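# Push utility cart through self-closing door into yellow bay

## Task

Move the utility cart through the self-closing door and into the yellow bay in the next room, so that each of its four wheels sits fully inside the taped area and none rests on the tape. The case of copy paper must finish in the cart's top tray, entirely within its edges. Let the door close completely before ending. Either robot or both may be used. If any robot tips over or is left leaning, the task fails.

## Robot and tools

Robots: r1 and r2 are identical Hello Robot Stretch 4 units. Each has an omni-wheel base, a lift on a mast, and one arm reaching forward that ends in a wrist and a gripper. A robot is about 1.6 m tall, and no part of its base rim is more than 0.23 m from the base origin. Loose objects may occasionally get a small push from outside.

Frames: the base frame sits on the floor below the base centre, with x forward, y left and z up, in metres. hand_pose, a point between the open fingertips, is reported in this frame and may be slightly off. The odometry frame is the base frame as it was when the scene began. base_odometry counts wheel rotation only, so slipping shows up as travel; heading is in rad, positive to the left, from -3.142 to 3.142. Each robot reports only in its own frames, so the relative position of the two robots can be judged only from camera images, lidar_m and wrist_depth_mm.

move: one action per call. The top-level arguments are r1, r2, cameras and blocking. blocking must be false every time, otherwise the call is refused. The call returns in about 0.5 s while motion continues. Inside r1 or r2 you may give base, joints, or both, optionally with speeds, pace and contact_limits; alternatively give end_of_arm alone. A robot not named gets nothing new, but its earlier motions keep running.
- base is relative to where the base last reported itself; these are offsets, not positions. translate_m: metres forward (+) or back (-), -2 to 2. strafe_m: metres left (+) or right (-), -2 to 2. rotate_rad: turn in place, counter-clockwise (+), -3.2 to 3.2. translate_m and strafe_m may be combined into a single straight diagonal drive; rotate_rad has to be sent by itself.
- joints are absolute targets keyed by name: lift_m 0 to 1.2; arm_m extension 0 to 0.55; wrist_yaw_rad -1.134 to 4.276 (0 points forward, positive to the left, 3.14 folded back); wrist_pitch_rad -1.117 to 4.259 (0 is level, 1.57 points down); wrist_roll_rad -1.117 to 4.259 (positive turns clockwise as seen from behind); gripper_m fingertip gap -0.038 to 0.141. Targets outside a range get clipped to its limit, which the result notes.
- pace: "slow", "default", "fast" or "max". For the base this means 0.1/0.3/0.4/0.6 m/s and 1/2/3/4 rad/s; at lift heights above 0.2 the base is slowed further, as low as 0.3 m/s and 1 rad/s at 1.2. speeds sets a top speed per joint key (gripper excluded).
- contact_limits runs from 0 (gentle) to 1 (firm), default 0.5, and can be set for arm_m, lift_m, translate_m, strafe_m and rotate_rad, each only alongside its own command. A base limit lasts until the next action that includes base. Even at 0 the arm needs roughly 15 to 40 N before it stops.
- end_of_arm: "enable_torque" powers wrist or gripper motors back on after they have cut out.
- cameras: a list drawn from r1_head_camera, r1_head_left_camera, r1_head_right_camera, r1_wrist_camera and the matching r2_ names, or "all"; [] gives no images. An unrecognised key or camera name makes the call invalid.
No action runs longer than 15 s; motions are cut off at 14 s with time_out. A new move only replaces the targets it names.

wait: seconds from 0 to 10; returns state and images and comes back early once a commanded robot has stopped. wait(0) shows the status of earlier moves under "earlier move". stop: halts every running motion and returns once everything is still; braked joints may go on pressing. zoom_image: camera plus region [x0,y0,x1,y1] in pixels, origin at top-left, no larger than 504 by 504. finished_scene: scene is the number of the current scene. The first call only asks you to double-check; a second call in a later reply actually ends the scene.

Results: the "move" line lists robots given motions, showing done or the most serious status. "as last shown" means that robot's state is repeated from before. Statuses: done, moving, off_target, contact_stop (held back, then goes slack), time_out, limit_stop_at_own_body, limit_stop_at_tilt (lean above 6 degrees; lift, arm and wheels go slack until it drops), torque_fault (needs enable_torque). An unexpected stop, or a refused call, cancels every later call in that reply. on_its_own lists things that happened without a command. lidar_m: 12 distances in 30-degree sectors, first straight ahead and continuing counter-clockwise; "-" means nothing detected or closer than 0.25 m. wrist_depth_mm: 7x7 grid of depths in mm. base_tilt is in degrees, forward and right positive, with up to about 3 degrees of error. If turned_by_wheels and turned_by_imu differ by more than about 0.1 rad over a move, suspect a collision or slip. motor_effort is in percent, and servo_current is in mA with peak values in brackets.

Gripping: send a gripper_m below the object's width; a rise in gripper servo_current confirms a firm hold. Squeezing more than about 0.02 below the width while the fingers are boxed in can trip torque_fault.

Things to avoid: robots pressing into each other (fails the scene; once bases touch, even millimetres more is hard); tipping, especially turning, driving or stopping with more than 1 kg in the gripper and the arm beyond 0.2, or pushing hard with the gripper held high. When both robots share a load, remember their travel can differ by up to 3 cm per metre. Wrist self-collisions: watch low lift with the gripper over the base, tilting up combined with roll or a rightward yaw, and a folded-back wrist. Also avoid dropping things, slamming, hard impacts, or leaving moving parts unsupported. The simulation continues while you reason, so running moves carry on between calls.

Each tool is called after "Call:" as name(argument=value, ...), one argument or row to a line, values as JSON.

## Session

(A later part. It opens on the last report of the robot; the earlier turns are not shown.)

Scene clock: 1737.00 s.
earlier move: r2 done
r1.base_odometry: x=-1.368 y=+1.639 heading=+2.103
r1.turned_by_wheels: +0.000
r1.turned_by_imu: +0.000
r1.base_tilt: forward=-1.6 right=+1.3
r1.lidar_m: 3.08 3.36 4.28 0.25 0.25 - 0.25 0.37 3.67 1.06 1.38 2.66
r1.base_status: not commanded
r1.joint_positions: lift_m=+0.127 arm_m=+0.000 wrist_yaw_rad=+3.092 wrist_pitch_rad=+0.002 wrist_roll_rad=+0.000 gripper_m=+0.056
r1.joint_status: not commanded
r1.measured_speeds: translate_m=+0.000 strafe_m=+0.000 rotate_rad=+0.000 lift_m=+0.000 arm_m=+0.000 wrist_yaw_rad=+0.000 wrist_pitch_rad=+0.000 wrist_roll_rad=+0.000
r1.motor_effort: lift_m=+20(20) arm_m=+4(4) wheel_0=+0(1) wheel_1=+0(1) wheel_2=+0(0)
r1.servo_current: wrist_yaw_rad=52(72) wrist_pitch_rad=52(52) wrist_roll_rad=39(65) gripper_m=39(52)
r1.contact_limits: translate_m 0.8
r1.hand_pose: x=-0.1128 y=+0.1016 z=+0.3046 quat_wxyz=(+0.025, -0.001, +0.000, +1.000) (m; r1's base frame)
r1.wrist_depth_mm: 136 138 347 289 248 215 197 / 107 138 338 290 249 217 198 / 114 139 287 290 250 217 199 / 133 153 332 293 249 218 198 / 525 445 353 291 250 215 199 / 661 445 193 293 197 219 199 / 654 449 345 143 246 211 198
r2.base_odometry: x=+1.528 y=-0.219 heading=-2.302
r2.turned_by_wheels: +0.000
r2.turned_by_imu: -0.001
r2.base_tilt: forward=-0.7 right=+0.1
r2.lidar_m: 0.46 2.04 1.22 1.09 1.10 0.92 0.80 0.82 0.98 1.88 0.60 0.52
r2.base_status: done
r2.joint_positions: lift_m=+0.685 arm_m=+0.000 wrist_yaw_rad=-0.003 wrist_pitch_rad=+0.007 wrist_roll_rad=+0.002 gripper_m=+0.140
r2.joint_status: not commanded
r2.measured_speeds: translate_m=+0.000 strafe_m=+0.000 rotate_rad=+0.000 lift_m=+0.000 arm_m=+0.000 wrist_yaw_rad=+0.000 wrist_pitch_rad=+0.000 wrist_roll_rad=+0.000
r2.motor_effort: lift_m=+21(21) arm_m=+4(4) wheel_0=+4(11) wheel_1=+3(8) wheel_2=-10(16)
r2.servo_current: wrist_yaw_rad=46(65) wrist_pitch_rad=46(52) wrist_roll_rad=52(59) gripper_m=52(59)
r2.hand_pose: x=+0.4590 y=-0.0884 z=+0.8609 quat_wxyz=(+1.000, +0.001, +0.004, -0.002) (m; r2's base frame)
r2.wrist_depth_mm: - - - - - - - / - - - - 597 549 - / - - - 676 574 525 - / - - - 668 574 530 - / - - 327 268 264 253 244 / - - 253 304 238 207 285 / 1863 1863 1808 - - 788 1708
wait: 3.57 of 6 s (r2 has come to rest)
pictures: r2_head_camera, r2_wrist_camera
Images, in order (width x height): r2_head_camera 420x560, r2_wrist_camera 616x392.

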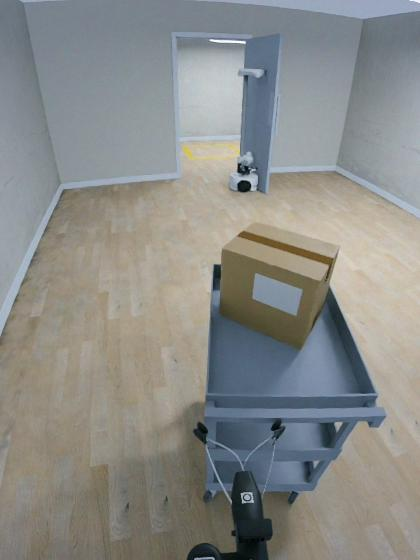

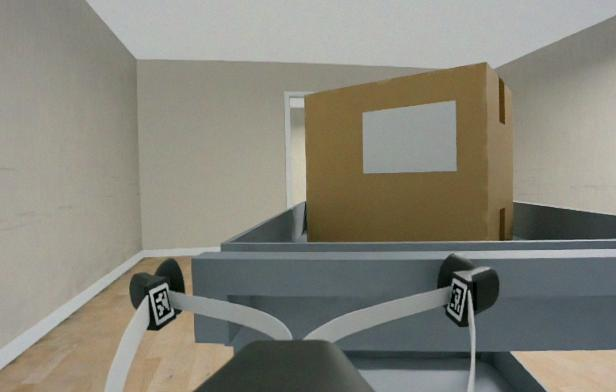

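Call:
move(
  blocking=false,
  r2={"base": {"translate_m": -0.055, "strafe_m": -0.226}},
  cameras=[],
)

Call:
wait(
  seconds=3,
  cameras=[],
)

Call:
move(
  blocking=false,
  r2={"base": {"rotate_rad": 0.079}},
  cameras=[],
)

Call:
wait(
  seconds=2,
  cameras=["r2_head_camera", "r2_wrist_camera"],
)

Scene clock: 1797.13 s.
move: r2 moving
r1.base_odometry: x=-1.368 y=+1.639 heading=+2.103
r1.turned_by_wheels: +0.000
r1.turned_by_imu: +0.000
r1.base_tilt: forward=-1.6 right=+1.3
r1.lidar_m: 3.04 3.37 4.25 0.25 0.25 - 0.25 0.36 3.68 1.07 1.40 2.67
r1.base_status: not commanded
r1.joint_positions: lift_m=+0.127 arm_m=+0.000 wrist_yaw_rad=+3.092 wrist_pitch_rad=+0.002 wrist_roll_rad=+0.000 gripper_m=+0.056
r1.joint_status: not commanded
r1.measured_speeds: translate_m=+0.000 strafe_m=+0.000 rotate_rad=+0.000 lift_m=+0.000 arm_m=+0.000 wrist_yaw_rad=+0.000 wrist_pitch_rad=+0.000 wrist_roll_rad=+0.000
r1.motor_effort: lift_m=+20(20) arm_m=+4(4) wheel_0=+0(1) wheel_1=+0(0) wheel_2=+0(0)
r1.servo_current: wrist_yaw_rad=52(59) wrist_pitch_rad=33(46) wrist_roll_rad=46(52) gripper_m=46(46)
r1.contact_limits: translate_m 0.8
r1.hand_pose: x=-0.1128 y=+0.1016 z=+0.3046 quat_wxyz=(+0.025, -0.001, +0.000, +1.000) (m; r1's base frame)
r1.wrist_depth_mm: 136 137 351 290 248 216 196 / 107 138 340 290 249 216 198 / 114 138 286 293 249 218 199 / 133 153 330 293 250 217 199 / 530 442 355 293 250 214 200 / 654 449 193 294 196 219 200 / 668 455 347 143 246 211 200
r2.base_odometry: x=+1.509 y=-0.192 heading=-2.302
r2.turned_by_wheels: +0.000
r2.turned_by_imu: +0.001
r2.base_tilt: forward=-0.7 right=+0.1
r2.lidar_m: 0.49 2.06 1.24 1.13 1.14 0.89 0.79 0.80 0.99 1.84 3.62 0.52
r2.base_status: translate_m moving; strafe_m moving
r2.joint_positions: lift_m=+0.685 arm_m=+0.000 wrist_yaw_rad=-0.003 wrist_pitch_rad=+0.007 wrist_roll_rad=+0.002 gripper_m=+0.140
r2.joint_status: not commanded
r2.measured_speeds: translate_m=-0.029 strafe_m=-0.124 rotate_rad=-0.001 lift_m=+0.000 arm_m=+0.000 wrist_yaw_rad=+0.006 wrist_pitch_rad=+0.000 wrist_roll_rad=+0.000
r2.motor_effort: lift_m=+21(21) arm_m=+4(4) wheel_0=+8(13) wheel_1=-11(11) wheel_2=+5(9)
r2.servo_current: wrist_yaw_rad=46(59) wrist_pitch_rad=52(52) wrist_roll_rad=52(52) gripper_m=46(52)
r2.hand_pose: x=+0.4590 y=-0.0884 z=+0.8609 quat_wxyz=(+1.000, +0.001, +0.004, -0.002) (m; r2's base frame)
r2.wrist_depth_mm: - - - - - - - / - - - - 585 627 - / - - - 668 569 549 - / - - - 676 574 530 - / - - 278 268 264 255 247 / - - 256 253 212 291 289 / 1921 1863 1756 - - - 1708
pictures: none
No camera images: "cameras" was empty.

Scene clock: 1798.80 s.
earlier move: r2 done
r1.base_odometry: x=-1.368 y=+1.639 heading=+2.103
r1.turned_by_wheels: +0.000
r1.turned_by_imu: +0.000
r1.base_tilt: forward=-1.6 right=+1.3
r1.lidar_m: 3.06 3.37 4.27 0.25 0.25 - 0.25 0.36 3.66 1.07 1.39 2.65
r1.base_status: not commanded
r1.joint_positions: lift_m=+0.127 arm_m=+0.000 wrist_yaw_rad=+3.092 wrist_pitch_rad=+0.002 wrist_roll_rad=+0.000 gripper_m=+0.056
r1.joint_status: not commanded
r1.measured_speeds: translate_m=+0.000 strafe_m=+0.000 rotate_rad=+0.000 lift_m=+0.000 arm_m=+0.000 wrist_yaw_rad=+0.000 wrist_pitch_rad=+0.000 wrist_roll_rad=+0.000
r1.motor_effort: lift_m=+20(20) arm_m=+4(4) wheel_0=-1(1) wheel_1=+0(0) wheel_2=+0(0)
r1.servo_current: wrist_yaw_rad=33(65) wrist_pitch_rad=39(46) wrist_roll_rad=59(59) gripper_m=46(46)
r1.contact_limits: translate_m 0.8
r1.hand_pose: x=-0.1128 y=+0.1016 z=+0.3046 quat_wxyz=(+0.025, -0.001, +0.000, +1.000) (m; r1's base frame)
r1.wrist_depth_mm: 136 138 347 287 247 216 198 / 107 138 338 290 248 216 198 / 114 138 286 290 249 217 199 / 133 153 330 293 249 218 199 / 525 442 351 296 249 214 199 / 654 449 193 293 196 218 199 / 676 449 345 143 246 210 199
r2.base_odometry: x=+1.397 y=-0.027 heading=-2.302
r2.turned_by_wheels: +0.000
r2.turned_by_imu: +0.000
r2.base_tilt: forward=-0.7 right=+0.1
r2.lidar_m: 0.51 0.54 1.45 1.32 1.32 0.83 0.71 0.73 0.88 1.70 3.45 0.54
r2.base_status: done
r2.joint_positions: lift_m=+0.685 arm_m=+0.000 wrist_yaw_rad=-0.003 wrist_pitch_rad=+0.007 wrist_roll_rad=+0.002 gripper_m=+0.140
r2.joint_status: not commanded
r2.measured_speeds: translate_m=+0.000 strafe_m=+0.000 rotate_rad=+0.000 lift_m=+0.000 arm_m=+0.000 wrist_yaw_rad=+0.000 wrist_pitch_rad=+0.000 wrist_roll_rad=+0.000
r2.motor_effort: lift_m=+21(21) arm_m=+4(4) wheel_0=+3(13) wheel_1=-3(12) wheel_2=+4(9)
r2.servo_current: wrist_yaw_rad=39(59) wrist_pitch_rad=46(52) wrist_roll_rad=52(59) gripper_m=46(59)
r2.hand_pose: x=+0.4590 y=-0.0882 z=+0.8609 quat_wxyz=(+1.000, +0.001, +0.004, -0.001) (m; r2's base frame)
r2.wrist_depth_mm: - - - - - - - / - - - 621 - - - / - - 699 591 - - - / - - 707 597 699 - - / 310 303 294 285 277 267 - / 373 205 351 342 200 265 - / 399 1756 1921 - - 340 1808
wait: 1.67 of 3 s (r2 has come to rest)
pictures: none
No camera images: "cameras" was empty.

Scene clock: 1799.30 s.
move: r2 moving
r1.base_odometry: x=-1.368 y=+1.639 heading=+2.103
r1.turned_by_wheels: +0.000
r1.turned_by_imu: +0.000
r1.base_tilt: forward=-1.6 right=+1.2
r1.lidar_m: 3.09 3.34 4.25 0.25 0.25 - 0.25 0.36 3.67 1.08 1.40 2.67
r1.base_status: not commanded
r1.joint_positions: lift_m=+0.127 arm_m=+0.000 wrist_yaw_rad=+3.092 wrist_pitch_rad=+0.002 wrist_roll_rad=+0.000 gripper_m=+0.056
r1.joint_status: not commanded
r1.measured_speeds: translate_m=+0.000 strafe_m=+0.000 rotate_rad=+0.000 lift_m=+0.000 arm_m=+0.000 wrist_yaw_rad=+0.000 wrist_pitch_rad=+0.000 wrist_roll_rad=+0.000
r1.motor_effort: lift_m=+20(20) arm_m=+4(4) wheel_0=+0(1) wheel_1=+0(0) wheel_2=+0(0)
r1.servo_current: wrist_yaw_rad=46(52) wrist_pitch_rad=39(46) wrist_roll_rad=26(59) gripper_m=46(52)
r1.contact_limits: translate_m 0.8
r1.hand_pose: x=-0.1128 y=+0.1016 z=+0.3046 quat_wxyz=(+0.025, -0.001, +0.000, +1.000) (m; r1's base frame)
r1.wrist_depth_mm: 136 137 349 289 248 216 198 / 107 138 342 290 247 217 198 / 114 139 287 291 250 218 198 / 133 154 330 293 251 218 200 / 530 442 353 294 250 213 199 / 654 449 194 294 196 219 200 / 668 449 345 143 246 211 200
r2.base_odometry: x=+1.397 y=-0.027 heading=-2.224
r2.turned_by_wheels: +0.078
r2.turned_by_imu: +0.076
r2.base_tilt: forward=-0.7 right=+0.0
r2.lidar_m: 0.51 0.54 1.42 1.31 1.21 0.78 0.71 0.74 0.92 2.00 3.48 0.53
r2.base_status: rotate_rad moving
r2.joint_positions: lift_m=+0.685 arm_m=+0.000 wrist_yaw_rad=-0.003 wrist_pitch_rad=+0.007 wrist_roll_rad=+0.002 gripper_m=+0.140
r2.joint_status: not commanded
r2.measured_speeds: translate_m=+0.000 strafe_m=+0.000 rotate_rad=+0.000 lift_m=+0.000 arm_m=+0.000 wrist_yaw_rad=+0.000 wrist_pitch_rad=+0.000 wrist_roll_rad=+0.000
r2.motor_effort: lift_m=+21(21) arm_m=+4(4) wheel_0=-4(9) wheel_1=-3(9) wheel_2=-4(8)
r2.servo_current: wrist_yaw_rad=46(59) wrist_pitch_rad=52(59) wrist_roll_rad=52(52) gripper_m=46(52)
r2.hand_pose: x=+0.4590 y=-0.0882 z=+0.8609 quat_wxyz=(+1.000, +0.001, +0.004, -0.001) (m; r2's base frame)
r2.wrist_depth_mm: - - - - - - - / - - - - 654 - - / - - - 621 585 - - / - - - 627 591 - - / 342 338 298 286 271 259 249 / - 216 357 340 200 202 247 / 1921 1708 1983 - - 1661 1618
pictures: none
No camera images: "cameras" was empty.

Scene clock: 1799.53 s.
earlier move: r2 done
r1.base_odometry: x=-1.368 y=+1.639 heading=+2.103
r1.turned_by_wheels: +0.000
r1.turned_by_imu: +0.000
r1.base_tilt: forward=-1.6 right=+1.2
r1.lidar_m: 3.08 3.35 4.26 0.25 0.25 - 0.25 0.36 3.68 1.08 1.39 2.67
r1.base_status: not commanded
r1.joint_positions: lift_m=+0.127 arm_m=+0.000 wrist_yaw_rad=+3.092 wrist_pitch_rad=+0.002 wrist_roll_rad=+0.000 gripper_m=+0.056
r1.joint_status: not commanded
r1.measured_speeds: translate_m=+0.000 strafe_m=+0.000 rotate_rad=+0.000 lift_m=+0.000 arm_m=+0.000 wrist_yaw_rad=+0.000 wrist_pitch_rad=+0.000 wrist_roll_rad=+0.000
r1.motor_effort: lift_m=+20(20) arm_m=+4(4) wheel_0=+0(1) wheel_1=+0(0) wheel_2=+0(0)
r1.servo_current: wrist_yaw_rad=59(59) wrist_pitch_rad=46(46) wrist_roll_rad=39(59) gripper_m=46(52)
r1.contact_limits: translate_m 0.8
r1.hand_pose: x=-0.1128 y=+0.1016 z=+0.3046 quat_wxyz=(+0.025, -0.001, +0.000, +1.000) (m; r1's base frame)
r1.wrist_depth_mm: 136 138 347 290 248 216 197 / 107 138 338 291 249 217 198 / 114 139 287 290 249 217 198 / 133 153 334 294 250 216 198 / 535 449 353 291 250 214 200 / 654 445 193 294 197 220 200 / 661 455 345 143 246 211 199
r2.base_odometry: x=+1.397 y=-0.027 heading=-2.224
r2.turned_by_wheels: +0.000
r2.turned_by_imu: +0.000
r2.base_tilt: forward=-0.7 right=+0.0
r2.lidar_m: 0.51 0.58 1.42 1.30 1.19 0.80 0.73 0.73 0.90 2.00 3.49 0.54
r2.base_status: done
r2.joint_positions: lift_m=+0.685 arm_m=+0.000 wrist_yaw_rad=-0.003 wrist_pitch_rad=+0.007 wrist_roll_rad=+0.002 gripper_m=+0.140
r2.joint_status: not commanded
r2.measured_speeds: translate_m=+0.000 strafe_m=+0.000 rotate_rad=+0.000 lift_m=+0.000 arm_m=+0.000 wrist_yaw_rad=+0.000 wrist_pitch_rad=+0.000 wrist_roll_rad=+0.000
r2.motor_effort: lift_m=+21(21) arm_m=+4(4) wheel_0=-3(9) wheel_1=-4(9) wheel_2=-5(8)
r2.servo_current: wrist_yaw_rad=52(59) wrist_pitch_rad=52(59) wrist_roll_rad=46(52) gripper_m=39(59)
r2.hand_pose: x=+0.4590 y=-0.0882 z=+0.8609 quat_wxyz=(+1.000, +0.001, +0.004, -0.001) (m; r2's base frame)
r2.wrist_depth_mm: - - - - - - - / - - - - 661 - - / - - - 627 585 - - / - - - 627 591 - - / 340 336 298 285 271 258 250 / - 364 353 340 200 202 248 / 1863 1661 1983 - - 1661 1618
wait: 0.23 of 2 s (r2 has come to rest)
pictures: r2_head_camera, r2_wrist_camera
Images, in order (width x height): r2_head_camera 420x560, r2_wrist_camera 616x392.

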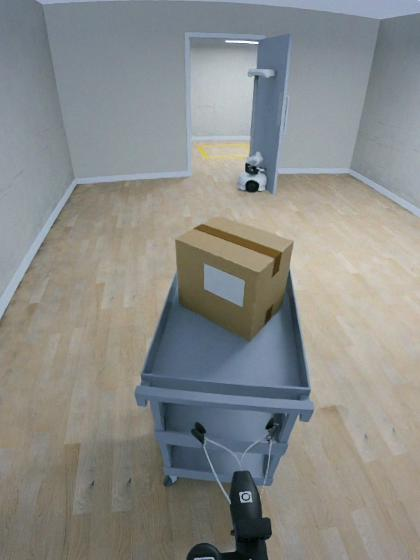

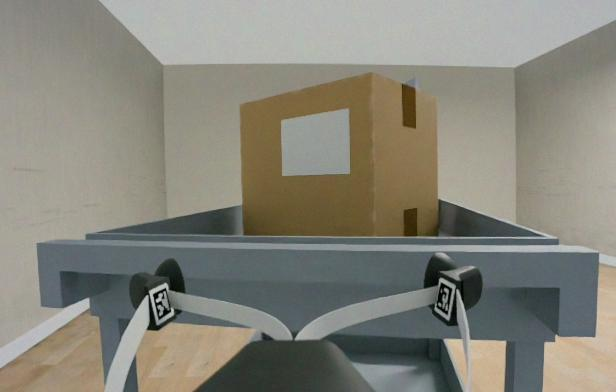

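Call:
move(
  blocking=false,
  r2={"base": {"translate_m": 0.2}, "pace": "slow"},
  cameras=[],
)

Call:
wait(
  seconds=6,
  cameras=["r2_head_camera", "r2_wrist_camera"],
)

Scene clock: 1807.63 s.
move: r2 moving
r1.base_odometry: x=-1.368 y=+1.639 heading=+2.103
r1.turned_by_wheels: +0.000
r1.turned_by_imu: +0.000
r1.base_tilt: forward=-1.6 right=+1.3
r1.lidar_m: 3.06 3.35 4.26 0.25 0.25 - 0.25 0.37 3.66 1.06 1.39 2.62
r1.base_status: not commanded
r1.joint_positions: lift_m=+0.127 arm_m=+0.000 wrist_yaw_rad=+3.092 wrist_pitch_rad=+0.002 wrist_roll_rad=+0.000 gripper_m=+0.056
r1.joint_status: not commanded
r1.measured_speeds: translate_m=+0.000 strafe_m=+0.000 rotate_rad=+0.000 lift_m=+0.000 arm_m=+0.000 wrist_yaw_rad=+0.000 wrist_pitch_rad=+0.000 wrist_roll_rad=+0.000
r1.motor_effort: lift_m=+20(20) arm_m=+4(4) wheel_0=+0(1) wheel_1=+0(0) wheel_2=+0(0)
r1.servo_current: wrist_yaw_rad=59(72) wrist_pitch_rad=46(46) wrist_roll_rad=52(65) gripper_m=39(46)
r1.contact_limits: translate_m 0.8
r1.hand_pose: x=-0.1128 y=+0.1016 z=+0.3046 quat_wxyz=(+0.025, -0.001, +0.000, +1.000) (m; r1's base frame)
r1.wrist_depth_mm: 136 137 351 290 247 216 197 / 107 138 338 290 248 216 198 / 114 138 289 291 250 217 198 / 133 153 332 291 251 218 199 / 530 442 355 294 251 214 200 / 654 445 193 294 196 218 200 / 661 455 345 143 247 211 199
r2.base_odometry: x=+1.389 y=-0.037 heading=-2.224
r2.turned_by_wheels: +0.000
r2.turned_by_imu: +0.001
r2.base_tilt: forward=-0.7 right=+0.1
r2.lidar_m: 0.49 0.56 1.42 1.31 1.23 0.80 0.74 0.75 0.93 2.02 3.49 0.53
r2.base_status: translate_m moving
r2.joint_positions: lift_m=+0.685 arm_m=+0.000 wrist_yaw_rad=-0.003 wrist_pitch_rad=+0.007 wrist_roll_rad=+0.002 gripper_m=+0.140
r2.joint_status: not commanded
r2.measured_speeds: translate_m=+0.048 strafe_m=+0.000 rotate_rad=-0.001 lift_m=+0.000 arm_m=+0.000 wrist_yaw_rad=+0.000 wrist_pitch_rad=+0.000 wrist_roll_rad=+0.000
r2.motor_effort: lift_m=+21(21) arm_m=+4(4) wheel_0=+4(9) wheel_1=+5(5) wheel_2=-10(11)
r2.servo_current: wrist_yaw_rad=52(59) wrist_pitch_rad=46(52) wrist_roll_rad=52(59) gripper_m=52(59)
r2.hand_pose: x=+0.4590 y=-0.0882 z=+0.8609 quat_wxyz=(+1.000, +0.001, +0.004, -0.001) (m; r2's base frame)
r2.wrist_depth_mm: - - - - - - - / - - - - 640 - - / - - - 609 580 - - / - - - 621 580 - - / 317 304 287 273 265 255 249 / - 215 342 271 253 243 250 / 1921 1808 1983 - - 1661 1576
pictures: none
No camera images: "cameras" was empty.

Scene clock: 1810.40 s.
earlier move: r2 done
r1.base_odometry: x=-1.368 y=+1.639 heading=+2.103
r1.turned_by_wheels: +0.000
r1.turned_by_imu: +0.000
r1.base_tilt: forward=-1.6 right=+1.3
r1.lidar_m: 3.08 3.18 4.24 0.25 0.25 - 0.25 0.37 3.66 1.05 1.40 2.65
r1.base_status: not commanded
r1.joint_positions: lift_m=+0.127 arm_m=+0.000 wrist_yaw_rad=+3.092 wrist_pitch_rad=+0.002 wrist_roll_rad=+0.000 gripper_m=+0.056
r1.joint_status: not commanded
r1.measured_speeds: translate_m=+0.000 strafe_m=+0.000 rotate_rad=+0.000 lift_m=+0.000 arm_m=+0.000 wrist_yaw_rad=+0.000 wrist_pitch_rad=+0.000 wrist_roll_rad=+0.000
r1.motor_effort: lift_m=+20(20) arm_m=+4(4) wheel_0=+0(1) wheel_1=+0(0) wheel_2=+0(0)
r1.servo_current: wrist_yaw_rad=52(72) wrist_pitch_rad=39(52) wrist_roll_rad=52(78) gripper_m=46(46)
r1.contact_limits: translate_m 0.8
r1.hand_pose: x=-0.1128 y=+0.1016 z=+0.3046 quat_wxyz=(+0.025, -0.001, +0.000, +1.000) (m; r1's base frame)
r1.wrist_depth_mm: 136 138 347 289 248 216 197 / 107 138 338 290 249 216 198 / 114 138 286 291 250 218 198 / 133 154 330 291 250 216 199 / 525 449 355 293 249 214 200 / 654 445 193 294 198 219 200 / 661 452 347 143 245 211 200
r2.base_odometry: x=+1.275 y=-0.185 heading=-2.224
r2.turned_by_wheels: +0.000
r2.turned_by_imu: +0.000
r2.base_tilt: forward=-0.7 right=+0.1
r2.lidar_m: 0.45 2.22 1.43 1.32 1.34 1.01 0.91 0.94 1.18 2.54 3.44 0.53
r2.base_status: done
r2.joint_positions: lift_m=+0.685 arm_m=+0.000 wrist_yaw_rad=-0.003 wrist_pitch_rad=+0.007 wrist_roll_rad=+0.002 gripper_m=+0.140
r2.joint_status: not commanded
r2.measured_speeds: translate_m=+0.000 strafe_m=+0.000 rotate_rad=+0.000 lift_m=+0.000 arm_m=+0.000 wrist_yaw_rad=+0.000 wrist_pitch_rad=+0.000 wrist_roll_rad=+0.000
r2.motor_effort: lift_m=+21(21) arm_m=+4(4) wheel_0=+3(12) wheel_1=+6(7) wheel_2=-5(16)
r2.servo_current: wrist_yaw_rad=59(65) wrist_pitch_rad=46(59) wrist_roll_rad=46(59) gripper_m=52(59)
r2.hand_pose: x=+0.4590 y=-0.0883 z=+0.8609 quat_wxyz=(+1.000, +0.001, +0.004, -0.001) (m; r2's base frame)
r2.wrist_depth_mm: - - - - - - - / - - - 591 - - - / - - 654 569 585 - - / - - 654 574 580 - - / - 301 301 271 263 257 260 / 240 216 246 251 211 257 325 / 1756 309 1708 - - 1756 332
wait: 2.77 of 6 s (r2 has come to rest)
pictures: r2_head_camera, r2_wrist_camera
Images, in order (width x height): r2_head_camera 420x560, r2_wrist_camera 616x392.

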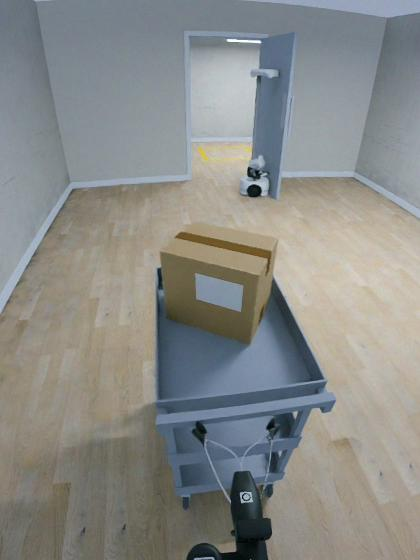

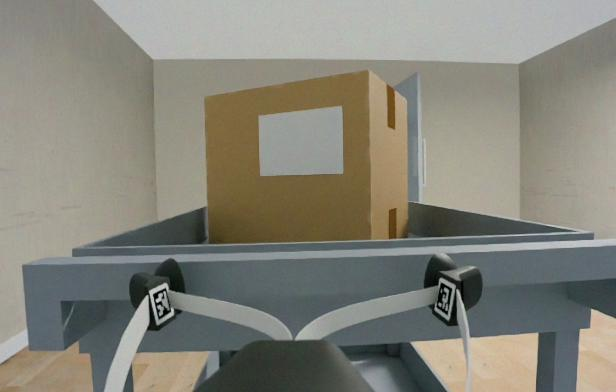

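Call:
move(
  blocking=false,
  r2={"base": {"translate_m": -0.03, "strafe_m": 0.075}},
  cameras=[],
)

Call:
wait(
  seconds=2.5,
  cameras=[],
)

Call:
move(
  blocking=false,
  r2={"base": {"rotate_rad": -0.0515}},
  cameras=[],
)

Call:
wait(
  seconds=1.5,
  cameras=["r2_head_camera", "r2_wrist_camera"],
)

Scene clock: 1848.87 s.
move: r2 moving
r1.base_odometry: x=-1.368 y=+1.639 heading=+2.103
r1.turned_by_wheels: +0.000
r1.turned_by_imu: +0.000
r1.base_tilt: forward=-1.6 right=+1.2
r1.lidar_m: 3.08 3.15 4.27 0.25 0.25 - 0.25 0.34 3.65 1.05 1.44 2.65
r1.base_status: not commanded
r1.joint_positions: lift_m=+0.127 arm_m=+0.000 wrist_yaw_rad=+3.092 wrist_pitch_rad=+0.002 wrist_roll_rad=+0.000 gripper_m=+0.056
r1.joint_status: not commanded
r1.measured_speeds: translate_m=+0.000 strafe_m=+0.000 rotate_rad=+0.000 lift_m=+0.000 arm_m=+0.000 wrist_yaw_rad=+0.000 wrist_pitch_rad=+0.000 wrist_roll_rad=+0.000
r1.motor_effort: lift_m=+20(20) arm_m=+4(4) wheel_0=+0(0) wheel_1=+0(0) wheel_2=+0(0)
r1.servo_current: wrist_yaw_rad=46(59) wrist_pitch_rad=39(46) wrist_roll_rad=59(72) gripper_m=46(46)
r1.contact_limits: translate_m 0.8
r1.hand_pose: x=-0.1128 y=+0.1016 z=+0.3046 quat_wxyz=(+0.025, -0.001, +0.000, +1.000) (m; r1's base frame)
r1.wrist_depth_mm: 136 138 349 289 248 216 197 / 107 138 338 290 249 216 198 / 114 138 287 291 249 217 198 / 133 153 332 294 249 218 199 / 525 449 351 294 250 214 200 / 654 449 193 294 196 218 200 / 654 452 347 143 246 211 199
r2.base_odometry: x=+1.306 y=-0.194 heading=-2.223
r2.turned_by_wheels: +0.001
r2.turned_by_imu: +0.001
r2.base_tilt: forward=-0.7 right=+0.1
r2.lidar_m: 0.45 2.17 1.40 1.31 1.33 0.97 0.91 0.93 1.19 2.52 3.45 0.51
r2.base_status: translate_m moving; strafe_m moving
r2.joint_positions: lift_m=+0.685 arm_m=+0.000 wrist_yaw_rad=-0.003 wrist_pitch_rad=+0.007 wrist_roll_rad=+0.002 gripper_m=+0.140
r2.joint_status: not commanded
r2.measured_speeds: translate_m=-0.045 strafe_m=+0.114 rotate_rad=-0.001 lift_m=+0.000 arm_m=+0.000 wrist_yaw_rad=+0.000 wrist_pitch_rad=+0.000 wrist_roll_rad=+0.000
r2.motor_effort: lift_m=+21(21) arm_m=+4(4) wheel_0=-10(14) wheel_1=+9(10) wheel_2=+9(9)
r2.servo_current: wrist_yaw_rad=59(59) wrist_pitch_rad=52(52) wrist_roll_rad=39(59) gripper_m=46(52)
r2.hand_pose: x=+0.4590 y=-0.0883 z=+0.8609 quat_wxyz=(+1.000, +0.001, +0.004, -0.001) (m; r2's base frame)
r2.wrist_depth_mm: - - - - - - - / - - - 627 - - - / - - - 591 580 - - / - - - 597 559 - - / - 307 276 273 263 264 267 / - 248 254 257 199 325 330 / 1808 317 1863 - 831 1808 362
pictures: none
No camera images: "cameras" was empty.

Scene clock: 1849.77 s.
earlier move: r2 done
r1.base_odometry: x=-1.368 y=+1.639 heading=+2.103
r1.turned_by_wheels: +0.000
r1.turned_by_imu: +0.000
r1.base_tilt: forward=-1.6 right=+1.3
r1.lidar_m: 3.06 3.17 4.26 0.26 0.25 - 0.25 0.36 3.68 1.05 1.39 2.66
r1.base_status: not commanded
r1.joint_positions: lift_m=+0.127 arm_m=+0.000 wrist_yaw_rad=+3.092 wrist_pitch_rad=+0.002 wrist_roll_rad=+0.000 gripper_m=+0.056
r1.joint_status: not commanded
r1.measured_speeds: translate_m=+0.000 strafe_m=+0.000 rotate_rad=+0.000 lift_m=+0.000 arm_m=+0.000 wrist_yaw_rad=+0.000 wrist_pitch_rad=+0.000 wrist_roll_rad=+0.000
r1.motor_effort: lift_m=+20(20) arm_m=+3(4) wheel_0=+0(1) wheel_1=+0(0) wheel_2=+0(0)
r1.servo_current: wrist_yaw_rad=59(59) wrist_pitch_rad=39(52) wrist_roll_rad=46(72) gripper_m=46(46)
r1.contact_limits: translate_m 0.8
r1.hand_pose: x=-0.1128 y=+0.1016 z=+0.3046 quat_wxyz=(+0.025, -0.001, +0.000, +1.000) (m; r1's base frame)
r1.wrist_depth_mm: 136 138 347 289 249 216 197 / 107 138 338 291 248 217 197 / 114 139 286 290 250 217 198 / 133 153 330 294 250 218 199 / 521 442 351 294 251 214 200 / 654 449 193 293 197 218 199 / 661 449 343 143 246 211 200
r2.base_odometry: x=+1.353 y=-0.207 heading=-2.223
r2.turned_by_wheels: +0.000
r2.turned_by_imu: +0.000
r2.base_tilt: forward=-0.6 right=+0.0
r2.lidar_m: 0.50 2.08 1.36 1.25 1.30 0.98 0.89 0.90 1.17 2.48 3.52 0.54
r2.base_status: done
r2.joint_positions: lift_m=+0.685 arm_m=+0.000 wrist_yaw_rad=-0.003 wrist_pitch_rad=+0.007 wrist_roll_rad=+0.002 gripper_m=+0.140
r2.joint_status: not commanded
r2.measured_speeds: translate_m=+0.000 strafe_m=+0.000 rotate_rad=+0.000 lift_m=+0.000 arm_m=+0.000 wrist_yaw_rad=+0.000 wrist_pitch_rad=+0.000 wrist_roll_rad=+0.000
r2.motor_effort: lift_m=+21(21) arm_m=+4(4) wheel_0=-1(14) wheel_1=+3(10) wheel_2=+3(9)
r2.servo_current: wrist_yaw_rad=46(59) wrist_pitch_rad=46(52) wrist_roll_rad=52(59) gripper_m=46(59)
r2.hand_pose: x=+0.4590 y=-0.0883 z=+0.8609 quat_wxyz=(+1.000, +0.001, +0.004, -0.001) (m; r2's base frame)
r2.wrist_depth_mm: - - - - - - - / - - - - 597 - - / - - - 647 580 - - / - - - 647 591 - - / - - 277 273 277 279 289 / - - 268 334 199 343 347 / 1863 1808 338 - - 1708 1808
wait: 0.90 of 2.5 s (r2 has come to rest)
pictures: none
No camera images: "cameras" was empty.

Scene clock: 1850.27 s.
move: r2 moving
r1.base_odometry: x=-1.368 y=+1.639 heading=+2.103
r1.turned_by_wheels: +0.000
r1.turned_by_imu: +0.000
r1.base_tilt: forward=-1.6 right=+1.3
r1.lidar_m: 3.11 3.17 4.26 0.25 0.25 - 0.25 0.35 3.68 1.07 1.39 2.66
r1.base_status: not commanded
r1.joint_positions: lift_m=+0.127 arm_m=+0.000 wrist_yaw_rad=+3.092 wrist_pitch_rad=+0.002 wrist_roll_rad=+0.000 gripper_m=+0.056
r1.joint_status: not commanded
r1.measured_speeds: translate_m=+0.000 strafe_m=+0.000 rotate_rad=+0.000 lift_m=+0.000 arm_m=+0.000 wrist_yaw_rad=+0.000 wrist_pitch_rad=+0.000 wrist_roll_rad=+0.000
r1.motor_effort: lift_m=+20(20) arm_m=+4(4) wheel_0=+0(1) wheel_1=+0(0) wheel_2=+0(0)
r1.servo_current: wrist_yaw_rad=65(65) wrist_pitch_rad=33(46) wrist_roll_rad=46(52) gripper_m=39(46)
r1.contact_limits: translate_m 0.8
r1.hand_pose: x=-0.1128 y=+0.1016 z=+0.3046 quat_wxyz=(+0.025, -0.001, +0.000, +1.000) (m; r1's base frame)
r1.wrist_depth_mm: 136 138 349 290 247 216 196 / 107 138 338 290 249 216 198 / 114 138 287 290 250 217 198 / 133 153 330 291 249 217 199 / 530 445 353 296 251 215 199 / 654 449 193 294 196 219 200 / 661 449 345 144 246 211 200
r2.base_odometry: x=+1.353 y=-0.207 heading=-2.274
r2.turned_by_wheels: -0.051
r2.turned_by_imu: -0.049
r2.base_tilt: forward=-0.7 right=+0.1
r2.lidar_m: 0.49 2.20 1.37 1.25 1.27 0.99 0.89 0.90 1.13 2.20 3.51 0.55
r2.base_status: rotate_rad moving
r2.joint_positions: lift_m=+0.685 arm_m=+0.000 wrist_yaw_rad=-0.003 wrist_pitch_rad=+0.007 wrist_roll_rad=+0.002 gripper_m=+0.140
r2.joint_status: not commanded
r2.measured_speeds: translate_m=+0.000 strafe_m=+0.000 rotate_rad=+0.000 lift_m=+0.000 arm_m=+0.000 wrist_yaw_rad=+0.000 wrist_pitch_rad=+0.000 wrist_roll_rad=+0.000
r2.motor_effort: lift_m=+21(21) arm_m=+4(4) wheel_0=+5(8) wheel_1=+1(9) wheel_2=+5(9)
r2.servo_current: wrist_yaw_rad=39(52) wrist_pitch_rad=46(52) wrist_roll_rad=52(65) gripper_m=59(59)
r2.hand_pose: x=+0.4590 y=-0.0882 z=+0.8609 quat_wxyz=(+1.000, +0.001, +0.004, -0.001) (m; r2's base frame)
r2.wrist_depth_mm: - - - - - - - / - - - - - - - / - - - 621 615 - - / - - - 627 597 - - / - - 277 282 289 297 303 / - 265 272 338 347 362 382 / 1921 1808 338 - - 1808 389
pictures: none
No camera images: "cameras" was empty.

Scene clock: 1850.37 s.
earlier move: r2 done
r1.base_odometry: x=-1.368 y=+1.639 heading=+2.103
r1.turned_by_wheels: +0.000
r1.turned_by_imu: +0.000
r1.base_tilt: forward=-1.6 right=+1.3
r1.lidar_m: 3.03 3.15 4.26 0.25 0.25 - 0.25 0.37 3.65 1.06 1.37 2.67
r1.base_status: not commanded
r1.joint_positions: lift_m=+0.127 arm_m=+0.000 wrist_yaw_rad=+3.092 wrist_pitch_rad=+0.002 wrist_roll_rad=+0.000 gripper_m=+0.056
r1.joint_status: not commanded
r1.measured_speeds: translate_m=+0.000 strafe_m=+0.000 rotate_rad=+0.000 lift_m=+0.000 arm_m=+0.000 wrist_yaw_rad=+0.000 wrist_pitch_rad=+0.000 wrist_roll_rad=+0.000
r1.motor_effort: lift_m=+20(20) arm_m=+4(4) wheel_0=+0(1) wheel_1=+0(0) wheel_2=+0(0)
r1.servo_current: wrist_yaw_rad=46(65) wrist_pitch_rad=39(46) wrist_roll_rad=52(52) gripper_m=39(46)
r1.contact_limits: translate_m 0.8
r1.hand_pose: x=-0.1128 y=+0.1016 z=+0.3046 quat_wxyz=(+0.025, -0.001, +0.000, +1.000) (m; r1's base frame)
r1.wrist_depth_mm: 136 138 347 289 247 215 197 / 107 138 338 291 247 216 198 / 114 138 287 291 250 217 198 / 133 153 329 294 250 218 198 / 530 445 351 294 250 214 200 / 654 449 193 293 196 218 199 / 661 452 345 144 245 210 199
r2.base_odometry: x=+1.353 y=-0.207 heading=-2.274
r2.turned_by_wheels: +0.000
r2.turned_by_imu: +0.000
r2.base_tilt: forward=-0.7 right=+0.1
r2.lidar_m: 0.48 2.19 1.36 1.26 1.26 0.96 0.89 0.88 1.11 2.23 3.51 0.54
r2.base_status: done
r2.joint_positions: lift_m=+0.685 arm_m=+0.000 wrist_yaw_rad=-0.003 wrist_pitch_rad=+0.007 wrist_roll_rad=+0.002 gripper_m=+0.140
r2.joint_status: not commanded
r2.measured_speeds: translate_m=+0.000 strafe_m=+0.000 rotate_rad=+0.000 lift_m=+0.000 arm_m=+0.000 wrist_yaw_rad=+0.000 wrist_pitch_rad=+0.000 wrist_roll_rad=+0.000
r2.motor_effort: lift_m=+21(21) arm_m=+4(4) wheel_0=+5(8) wheel_1=+2(9) wheel_2=+5(9)
r2.servo_current: wrist_yaw_rad=39(52) wrist_pitch_rad=46(52) wrist_roll_rad=46(65) gripper_m=52(59)
r2.hand_pose: x=+0.4590 y=-0.0882 z=+0.8609 quat_wxyz=(+1.000, +0.001, +0.004, -0.001) (m; r2's base frame)
r2.wrist_depth_mm: - - - - - - - / - - - - - - - / - - - 621 615 - - / - - - 627 597 - - / - - 277 283 289 298 303 / - 265 270 340 345 359 379 / 1921 1808 338 - - 1808 392
wait: 0.10 of 1.5 s (r2 has come to rest)
pictures: r2_head_camera, r2_wrist_camera
Images, in order (width x height): r2_head_camera 420x560, r2_wrist_camera 616x392.

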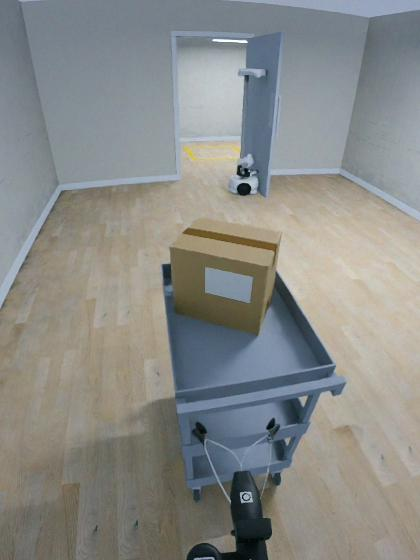

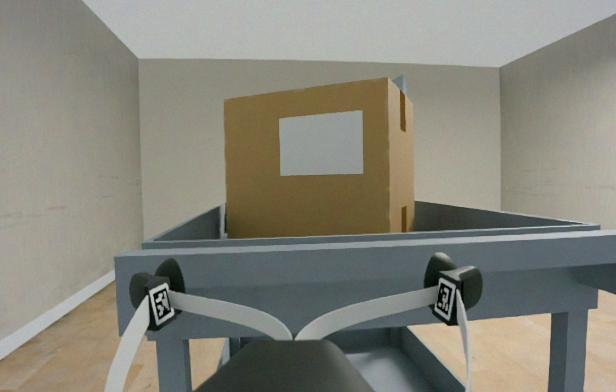

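Call:
move(
  blocking=false,
  r2={"base": {"translate_m": 0.6}, "pace": "slow"},
  cameras=[],
)

Call:
wait(
  seconds=2.6,
  cameras=["r2_wrist_camera"],
)

Call:
wait(
  seconds=6,
  cameras=["r2_head_camera", "r2_wrist_camera"],
)

Scene clock: 1857.10 s.
move: r2 moving
r1.base_odometry: x=-1.368 y=+1.639 heading=+2.103
r1.turned_by_wheels: +0.000
r1.turned_by_imu: +0.000
r1.base_tilt: forward=-1.6 right=+1.2
r1.lidar_m: 3.08 3.16 4.27 0.25 0.25 - 0.25 0.34 3.65 1.07 1.42 2.67
r1.base_status: not commanded
r1.joint_positions: lift_m=+0.127 arm_m=+0.000 wrist_yaw_rad=+3.092 wrist_pitch_rad=+0.002 wrist_roll_rad=+0.000 gripper_m=+0.056
r1.joint_status: not commanded
r1.measured_speeds: translate_m=+0.000 strafe_m=+0.000 rotate_rad=+0.000 lift_m=+0.000 arm_m=+0.000 wrist_yaw_rad=+0.000 wrist_pitch_rad=+0.000 wrist_roll_rad=+0.000
r1.motor_effort: lift_m=+20(20) arm_m=+4(4) wheel_0=+0(1) wheel_1=+0(0) wheel_2=+0(0)
r1.servo_current: wrist_yaw_rad=59(65) wrist_pitch_rad=39(46) wrist_roll_rad=52(59) gripper_m=39(39)
r1.contact_limits: translate_m 0.8
r1.hand_pose: x=-0.1128 y=+0.1016 z=+0.3046 quat_wxyz=(+0.025, -0.001, +0.000, +1.000) (m; r1's base frame)
r1.wrist_depth_mm: 136 138 347 289 247 216 197 / 107 138 340 291 248 216 198 / 114 138 286 291 249 217 198 / 133 153 332 293 249 218 199 / 530 442 353 294 251 215 199 / 654 445 193 294 196 218 200 / 661 452 345 143 246 211 199
r2.base_odometry: x=+1.345 y=-0.216 heading=-2.274
r2.turned_by_wheels: +0.000
r2.turned_by_imu: +0.001
r2.base_tilt: forward=-0.7 right=+0.1
r2.lidar_m: 0.49 2.21 1.37 1.25 1.26 1.01 0.91 0.90 1.13 2.22 3.51 0.55
r2.base_status: translate_m moving
r2.joint_positions: lift_m=+0.685 arm_m=+0.000 wrist_yaw_rad=-0.003 wrist_pitch_rad=+0.007 wrist_roll_rad=+0.002 gripper_m=+0.140
r2.joint_status: not commanded
r2.measured_speeds: translate_m=+0.048 strafe_m=-0.001 rotate_rad=+0.000 lift_m=+0.000 arm_m=+0.000 wrist_yaw_rad=+0.000 wrist_pitch_rad=+0.000 wrist_roll_rad=+0.000
r2.motor_effort: lift_m=+21(21) arm_m=+4(4) wheel_0=+8(9) wheel_1=+5(7) wheel_2=-10(10)
r2.servo_current: wrist_yaw_rad=46(59) wrist_pitch_rad=46(52) wrist_roll_rad=59(59) gripper_m=52(59)
r2.hand_pose: x=+0.4590 y=-0.0882 z=+0.8609 quat_wxyz=(+1.000, +0.001, +0.004, -0.001) (m; r2's base frame)
r2.wrist_depth_mm: - - - - - - - / - - - - - - - / - - - 615 591 - - / - - - 615 585 - - / - 413 276 272 277 285 291 / - 255 263 271 211 349 362 / 1863 1661 336 - - 1863 389
pictures: none
No camera images: "cameras" was empty.

Scene clock: 1859.70 s.
earlier move: r2 moving
r1.base_odometry: x=-1.368 y=+1.639 heading=+2.103
r1.turned_by_wheels: +0.000
r1.turned_by_imu: +0.000
r1.base_tilt: forward=-1.6 right=+1.3
r1.lidar_m: 3.05 2.95 4.26 0.25 0.25 - 0.25 0.36 3.65 1.03 1.42 2.66
r1.base_status: not commanded
r1.joint_positions: lift_m=+0.127 arm_m=+0.000 wrist_yaw_rad=+3.092 wrist_pitch_rad=+0.002 wrist_roll_rad=+0.000 gripper_m=+0.056
r1.joint_status: not commanded
r1.measured_speeds: translate_m=+0.000 strafe_m=+0.000 rotate_rad=+0.000 lift_m=+0.000 arm_m=+0.000 wrist_yaw_rad=+0.000 wrist_pitch_rad=+0.000 wrist_roll_rad=+0.000
r1.motor_effort: lift_m=+20(20) arm_m=+4(4) wheel_0=+0(1) wheel_1=+0(0) wheel_2=+0(0)
r1.servo_current: wrist_yaw_rad=52(72) wrist_pitch_rad=52(59) wrist_roll_rad=46(65) gripper_m=39(46)
r1.contact_limits: translate_m 0.8
r1.hand_pose: x=-0.1128 y=+0.1016 z=+0.3046 quat_wxyz=(+0.025, -0.001, +0.000, +1.000) (m; r1's base frame)
r1.wrist_depth_mm: 136 138 347 289 248 216 197 / 107 138 340 290 249 216 197 / 114 138 286 290 250 217 198 / 133 153 332 293 250 217 199 / 525 445 353 291 251 215 199 / 654 449 193 291 197 219 200 / 668 449 343 143 246 211 200
r2.base_odometry: x=+1.185 y=-0.406 heading=-2.274
r2.turned_by_wheels: +0.000
r2.turned_by_imu: +0.001
r2.base_tilt: forward=-0.7 right=+0.1
r2.lidar_m: 0.45 2.31 1.43 1.28 1.31 1.27 1.14 1.13 1.44 2.83 3.47 0.57
r2.base_status: translate_m moving
r2.joint_positions: lift_m=+0.685 arm_m=+0.000 wrist_yaw_rad=-0.001 wrist_pitch_rad=+0.007 wrist_roll_rad=+0.002 gripper_m=+0.140
r2.joint_status: not commanded
r2.measured_speeds: translate_m=+0.100 strafe_m=+0.002 rotate_rad=-0.003 lift_m=+0.000 arm_m=+0.000 wrist_yaw_rad=+0.000 wrist_pitch_rad=+0.000 wrist_roll_rad=+0.000
r2.motor_effort: lift_m=+21(21) arm_m=+4(4) wheel_0=+3(10) wheel_1=+6(9) wheel_2=-9(15)
r2.servo_current: wrist_yaw_rad=59(59) wrist_pitch_rad=46(52) wrist_roll_rad=46(65) gripper_m=59(59)
r2.hand_pose: x=+0.4592 y=-0.0877 z=+0.8609 quat_wxyz=(+1.000, +0.001, +0.004, +0.000) (m; r2's base frame)
r2.wrist_depth_mm: - - - - - - - / - - - 580 - - - / - - 621 569 - - - / - - 627 569 - - - / 338 293 304 270 273 293 301 / 231 235 249 266 211 355 - / 297 1756 - - 1921 1756 1708
wait: 2.60 s; no rest
pictures: r2_wrist_camera
Images, in order (width x height): r2_wrist_camera 616x392.

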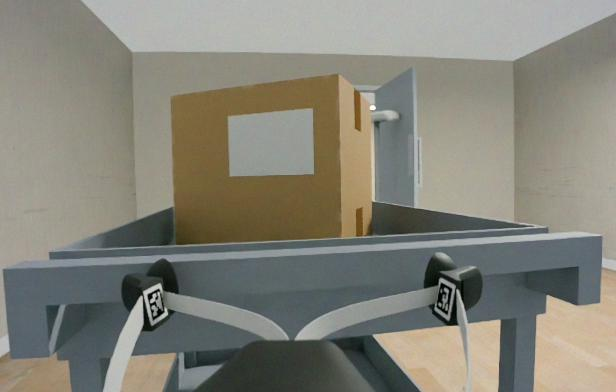

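Scene clock: 1863.90 s.
earlier move: r2 done
r1.base_odometry: x=-1.368 y=+1.639 heading=+2.103
r1.turned_by_wheels: +0.000
r1.turned_by_imu: +0.000
r1.base_tilt: forward=-1.6 right=+1.3
r1.lidar_m: 2.95 2.64 4.26 0.25 0.25 - 0.25 0.36 3.67 1.06 1.37 2.66
r1.base_status: not commanded
r1.joint_positions: lift_m=+0.127 arm_m=+0.000 wrist_yaw_rad=+3.092 wrist_pitch_rad=+0.002 wrist_roll_rad=+0.000 gripper_m=+0.056
r1.joint_status: not commanded
r1.measured_speeds: translate_m=+0.000 strafe_m=+0.000 rotate_rad=+0.000 lift_m=+0.000 arm_m=+0.000 wrist_yaw_rad=+0.000 wrist_pitch_rad=+0.000 wrist_roll_rad=+0.000
r1.motor_effort: lift_m=+20(20) arm_m=+4(4) wheel_0=+0(1) wheel_1=+0(0) wheel_2=+0(0)
r1.servo_current: wrist_yaw_rad=39(72) wrist_pitch_rad=46(59) wrist_roll_rad=46(72) gripper_m=39(52)
r1.contact_limits: translate_m 0.8
r1.hand_pose: x=-0.1128 y=+0.1016 z=+0.3046 quat_wxyz=(+0.025, -0.001, +0.000, +1.000) (m; r1's base frame)
r1.wrist_depth_mm: 136 138 347 289 249 216 197 / 107 138 340 290 248 216 198 / 114 139 286 293 250 217 199 / 133 154 332 291 250 217 199 / 525 439 353 293 249 214 199 / 654 452 193 296 196 219 199 / 661 452 345 143 248 211 200
r2.base_odometry: x=+0.965 y=-0.665 heading=-2.274
r2.turned_by_wheels: +0.000
r2.turned_by_imu: +0.000
r2.base_tilt: forward=-0.7 right=+0.1
r2.lidar_m: 0.47 0.42 1.47 1.34 1.36 1.68 1.48 1.49 1.85 3.37 3.43 0.55
r2.base_status: done
r2.joint_positions: lift_m=+0.685 arm_m=+0.000 wrist_yaw_rad=-0.001 wrist_pitch_rad=+0.007 wrist_roll_rad=+0.002 gripper_m=+0.140
r2.joint_status: not commanded
r2.measured_speeds: translate_m=+0.000 strafe_m=+0.000 rotate_rad=+0.000 lift_m=+0.000 arm_m=+0.000 wrist_yaw_rad=+0.000 wrist_pitch_rad=+0.000 wrist_roll_rad=+0.000
r2.motor_effort: lift_m=+21(21) arm_m=+4(4) wheel_0=+4(10) wheel_1=+3(9) wheel_2=-6(15)
r2.servo_current: wrist_yaw_rad=52(59) wrist_pitch_rad=46(59) wrist_roll_rad=52(65) gripper_m=52(59)
r2.hand_pose: x=+0.4592 y=-0.0877 z=+0.8609 quat_wxyz=(+1.000, +0.001, +0.004, +0.000) (m; r2's base frame)
r2.wrist_depth_mm: - - - - - - - / - - 564 - - - - / - 591 554 - - - - / - 597 559 759 - - - / 283 296 278 286 312 334 - / 229 230 258 342 366 - - / 281 - - - 404 1756 1808
wait: 4.20 of 6 s (r2 has come to rest)
pictures: r2_head_camera, r2_wrist_camera
Images, in order (width x height): r2_head_camera 420x560, r2_wrist_camera 616x392.

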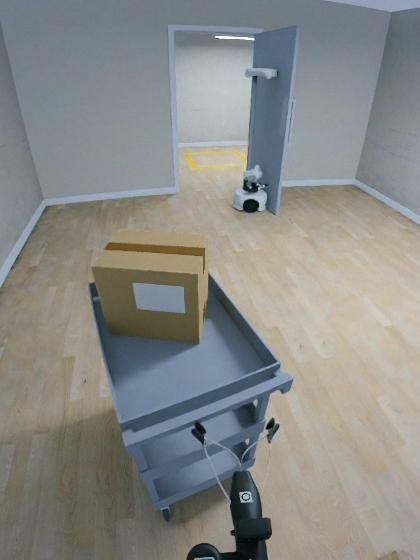

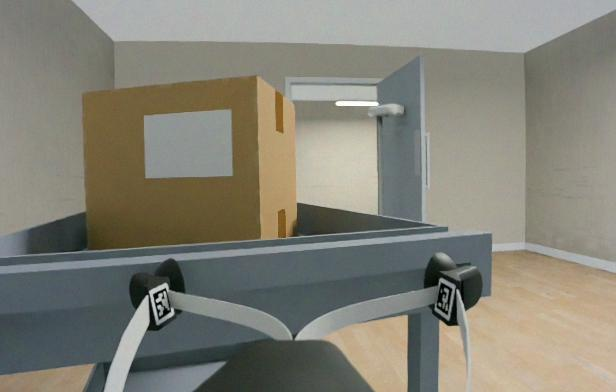

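Call:
move(
  blocking=false,
  r2={"base": {"translate_m": -0.13}, "joints": {"wrist_roll_rad": 1.57, "gripper_m": 0.1}},
  cameras=[],
)

Call:
wait(
  seconds=3,
  cameras=["r2_head_camera"],
)

Scene clock: 2047.77 s.
move: r2 moving
r1.base_odometry: x=-1.368 y=+1.639 heading=+2.103
r1.turned_by_wheels: +0.000
r1.turned_by_imu: +0.000
r1.base_tilt: forward=-1.6 right=+1.3
r1.lidar_m: 2.90 2.66 4.26 0.25 0.26 - 0.25 0.36 3.66 1.07 1.40 2.66
r1.base_status: not commanded
r1.joint_positions: lift_m=+0.127 arm_m=+0.000 wrist_yaw_rad=+3.092 wrist_pitch_rad=+0.002 wrist_roll_rad=+0.000 gripper_m=+0.056
r1.joint_status: not commanded
r1.measured_speeds: translate_m=+0.000 strafe_m=+0.000 rotate_rad=+0.000 lift_m=+0.000 arm_m=+0.000 wrist_yaw_rad=+0.000 wrist_pitch_rad=+0.000 wrist_roll_rad=+0.000
r1.motor_effort: lift_m=+20(20) arm_m=+4(4) wheel_0=+0(1) wheel_1=+0(0) wheel_2=+0(0)
r1.servo_current: wrist_yaw_rad=46(59) wrist_pitch_rad=46(52) wrist_roll_rad=59(59) gripper_m=46(46)
r1.contact_limits: translate_m 0.8
r1.hand_pose: x=-0.1128 y=+0.1016 z=+0.3046 quat_wxyz=(+0.025, -0.001, +0.000, +1.000) (m; r1's base frame)
r1.wrist_depth_mm: 136 138 349 290 248 216 197 / 107 138 340 290 248 216 198 / 114 138 286 291 249 217 198 / 133 153 330 293 249 218 200 / 530 445 353 294 251 214 199 / 654 449 193 294 196 219 200 / 661 452 349 143 245 211 200
r2.base_odometry: x=+0.985 y=-0.641 heading=-2.274
r2.turned_by_wheels: +0.000
r2.turned_by_imu: +0.000
r2.base_tilt: forward=-0.6 right=+0.0
r2.lidar_m: 0.47 0.46 1.48 1.31 1.38 1.61 1.43 1.46 1.83 3.38 3.43 0.60
r2.base_status: translate_m moving
r2.joint_positions: lift_m=+0.685 arm_m=+0.000 wrist_yaw_rad=-0.001 wrist_pitch_rad=+0.007 wrist_roll_rad=+0.589 gripper_m=+0.128
r2.joint_status: wrist_roll_rad moving; gripper_m moving
r2.measured_speeds: translate_m=-0.121 strafe_m=+0.000 rotate_rad=-0.004 lift_m=+0.000 arm_m=+0.000 wrist_yaw_rad=+0.000 wrist_pitch_rad=+0.000 wrist_roll_rad=+1.820
r2.motor_effort: lift_m=+21(21) arm_m=+4(4) wheel_0=-7(12) wheel_1=-7(8) wheel_2=+12(12)
r2.servo_current: wrist_yaw_rad=46(52) wrist_pitch_rad=52(52) wrist_roll_rad=78(117) gripper_m=85(104)
r2.hand_pose: x=+0.4592 y=-0.0877 z=+0.8609 quat_wxyz=(+0.957, +0.290, +0.003, -0.001) (m; r2's base frame)
r2.wrist_depth_mm: - - - - - - - / - - - - - - - / - - 654 - - - - / - 609 580 - 351 - - / - 615 585 314 389 - 1708 / - 621 272 351 196 1537 1336 / - 262 319 - - 609 1138
pictures: none
No camera images: "cameras" was empty.

Scene clock: 2049.00 s.
earlier move: r2 done
r1.base_odometry: x=-1.368 y=+1.639 heading=+2.103
r1.turned_by_wheels: +0.000
r1.turned_by_imu: +0.000
r1.base_tilt: forward=-1.6 right=+1.3
r1.lidar_m: 2.96 2.67 4.25 0.25 0.25 - 0.25 0.37 3.66 1.07 1.38 2.67
r1.base_status: not commanded
r1.joint_positions: lift_m=+0.127 arm_m=+0.000 wrist_yaw_rad=+3.092 wrist_pitch_rad=+0.002 wrist_roll_rad=+0.000 gripper_m=+0.056
r1.joint_status: not commanded
r1.measured_speeds: translate_m=+0.000 strafe_m=+0.000 rotate_rad=+0.000 lift_m=+0.000 arm_m=+0.000 wrist_yaw_rad=+0.000 wrist_pitch_rad=+0.000 wrist_roll_rad=+0.000
r1.motor_effort: lift_m=+20(20) arm_m=+4(4) wheel_0=+0(1) wheel_1=+0(0) wheel_2=+0(0)
r1.servo_current: wrist_yaw_rad=46(72) wrist_pitch_rad=46(52) wrist_roll_rad=52(65) gripper_m=39(46)
r1.contact_limits: translate_m 0.8
r1.hand_pose: x=-0.1128 y=+0.1016 z=+0.3046 quat_wxyz=(+0.025, -0.001, +0.000, +1.000) (m; r1's base frame)
r1.wrist_depth_mm: 135 137 349 290 249 216 197 / 107 138 338 290 248 217 198 / 114 139 286 291 249 217 198 / 133 153 332 291 249 217 198 / 525 445 353 293 251 215 199 / 654 449 193 296 197 219 200 / 661 455 347 143 247 211 200
r2.base_odometry: x=+1.049 y=-0.566 heading=-2.274
r2.turned_by_wheels: +0.000
r2.turned_by_imu: +0.000
r2.base_tilt: forward=-0.7 right=+0.1
r2.lidar_m: 0.57 0.55 1.45 1.31 1.32 1.50 1.33 1.39 1.73 3.32 3.44 0.72
r2.base_status: done
r2.joint_positions: lift_m=+0.685 arm_m=+0.000 wrist_yaw_rad=-0.001 wrist_pitch_rad=+0.007 wrist_roll_rad=+1.568 gripper_m=+0.100
r2.joint_status: all done
r2.measured_speeds: translate_m=+0.000 strafe_m=+0.000 rotate_rad=+0.000 lift_m=+0.000 arm_m=+0.000 wrist_yaw_rad=+0.000 wrist_pitch_rad=+0.000 wrist_roll_rad=+0.000
r2.motor_effort: lift_m=+21(21) arm_m=+4(4) wheel_0=-2(12) wheel_1=-4(9) wheel_2=+3(13)
r2.servo_current: wrist_yaw_rad=46(59) wrist_pitch_rad=46(52) wrist_roll_rad=39(117) gripper_m=52(124)
r2.hand_pose: x=+0.4592 y=-0.0877 z=+0.8609 quat_wxyz=(+0.708, +0.706, +0.002, -0.003) (m; r2's base frame)
r2.wrist_depth_mm: - - - - - 1661 1182 / - - - - - 1756 1205 / - - - 512 - 1708 530 / - - - 488 - 866 496 / - - 831 466 477 - 462 / - - 196 439 189 - 439 / - - 707 - - - -
wait: 1.23 of 3 s (r2 has come to rest)
pictures: r2_head_camera
Images, in order (width x height): r2_head_camera 420x560.

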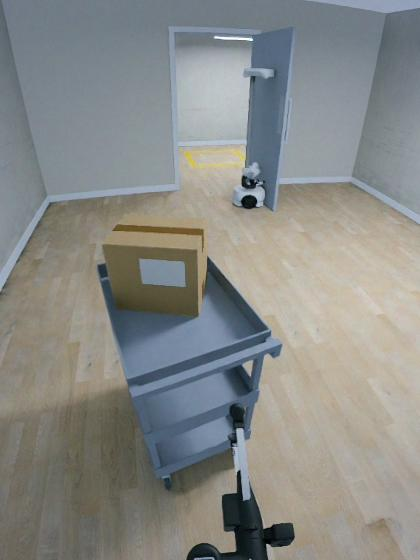

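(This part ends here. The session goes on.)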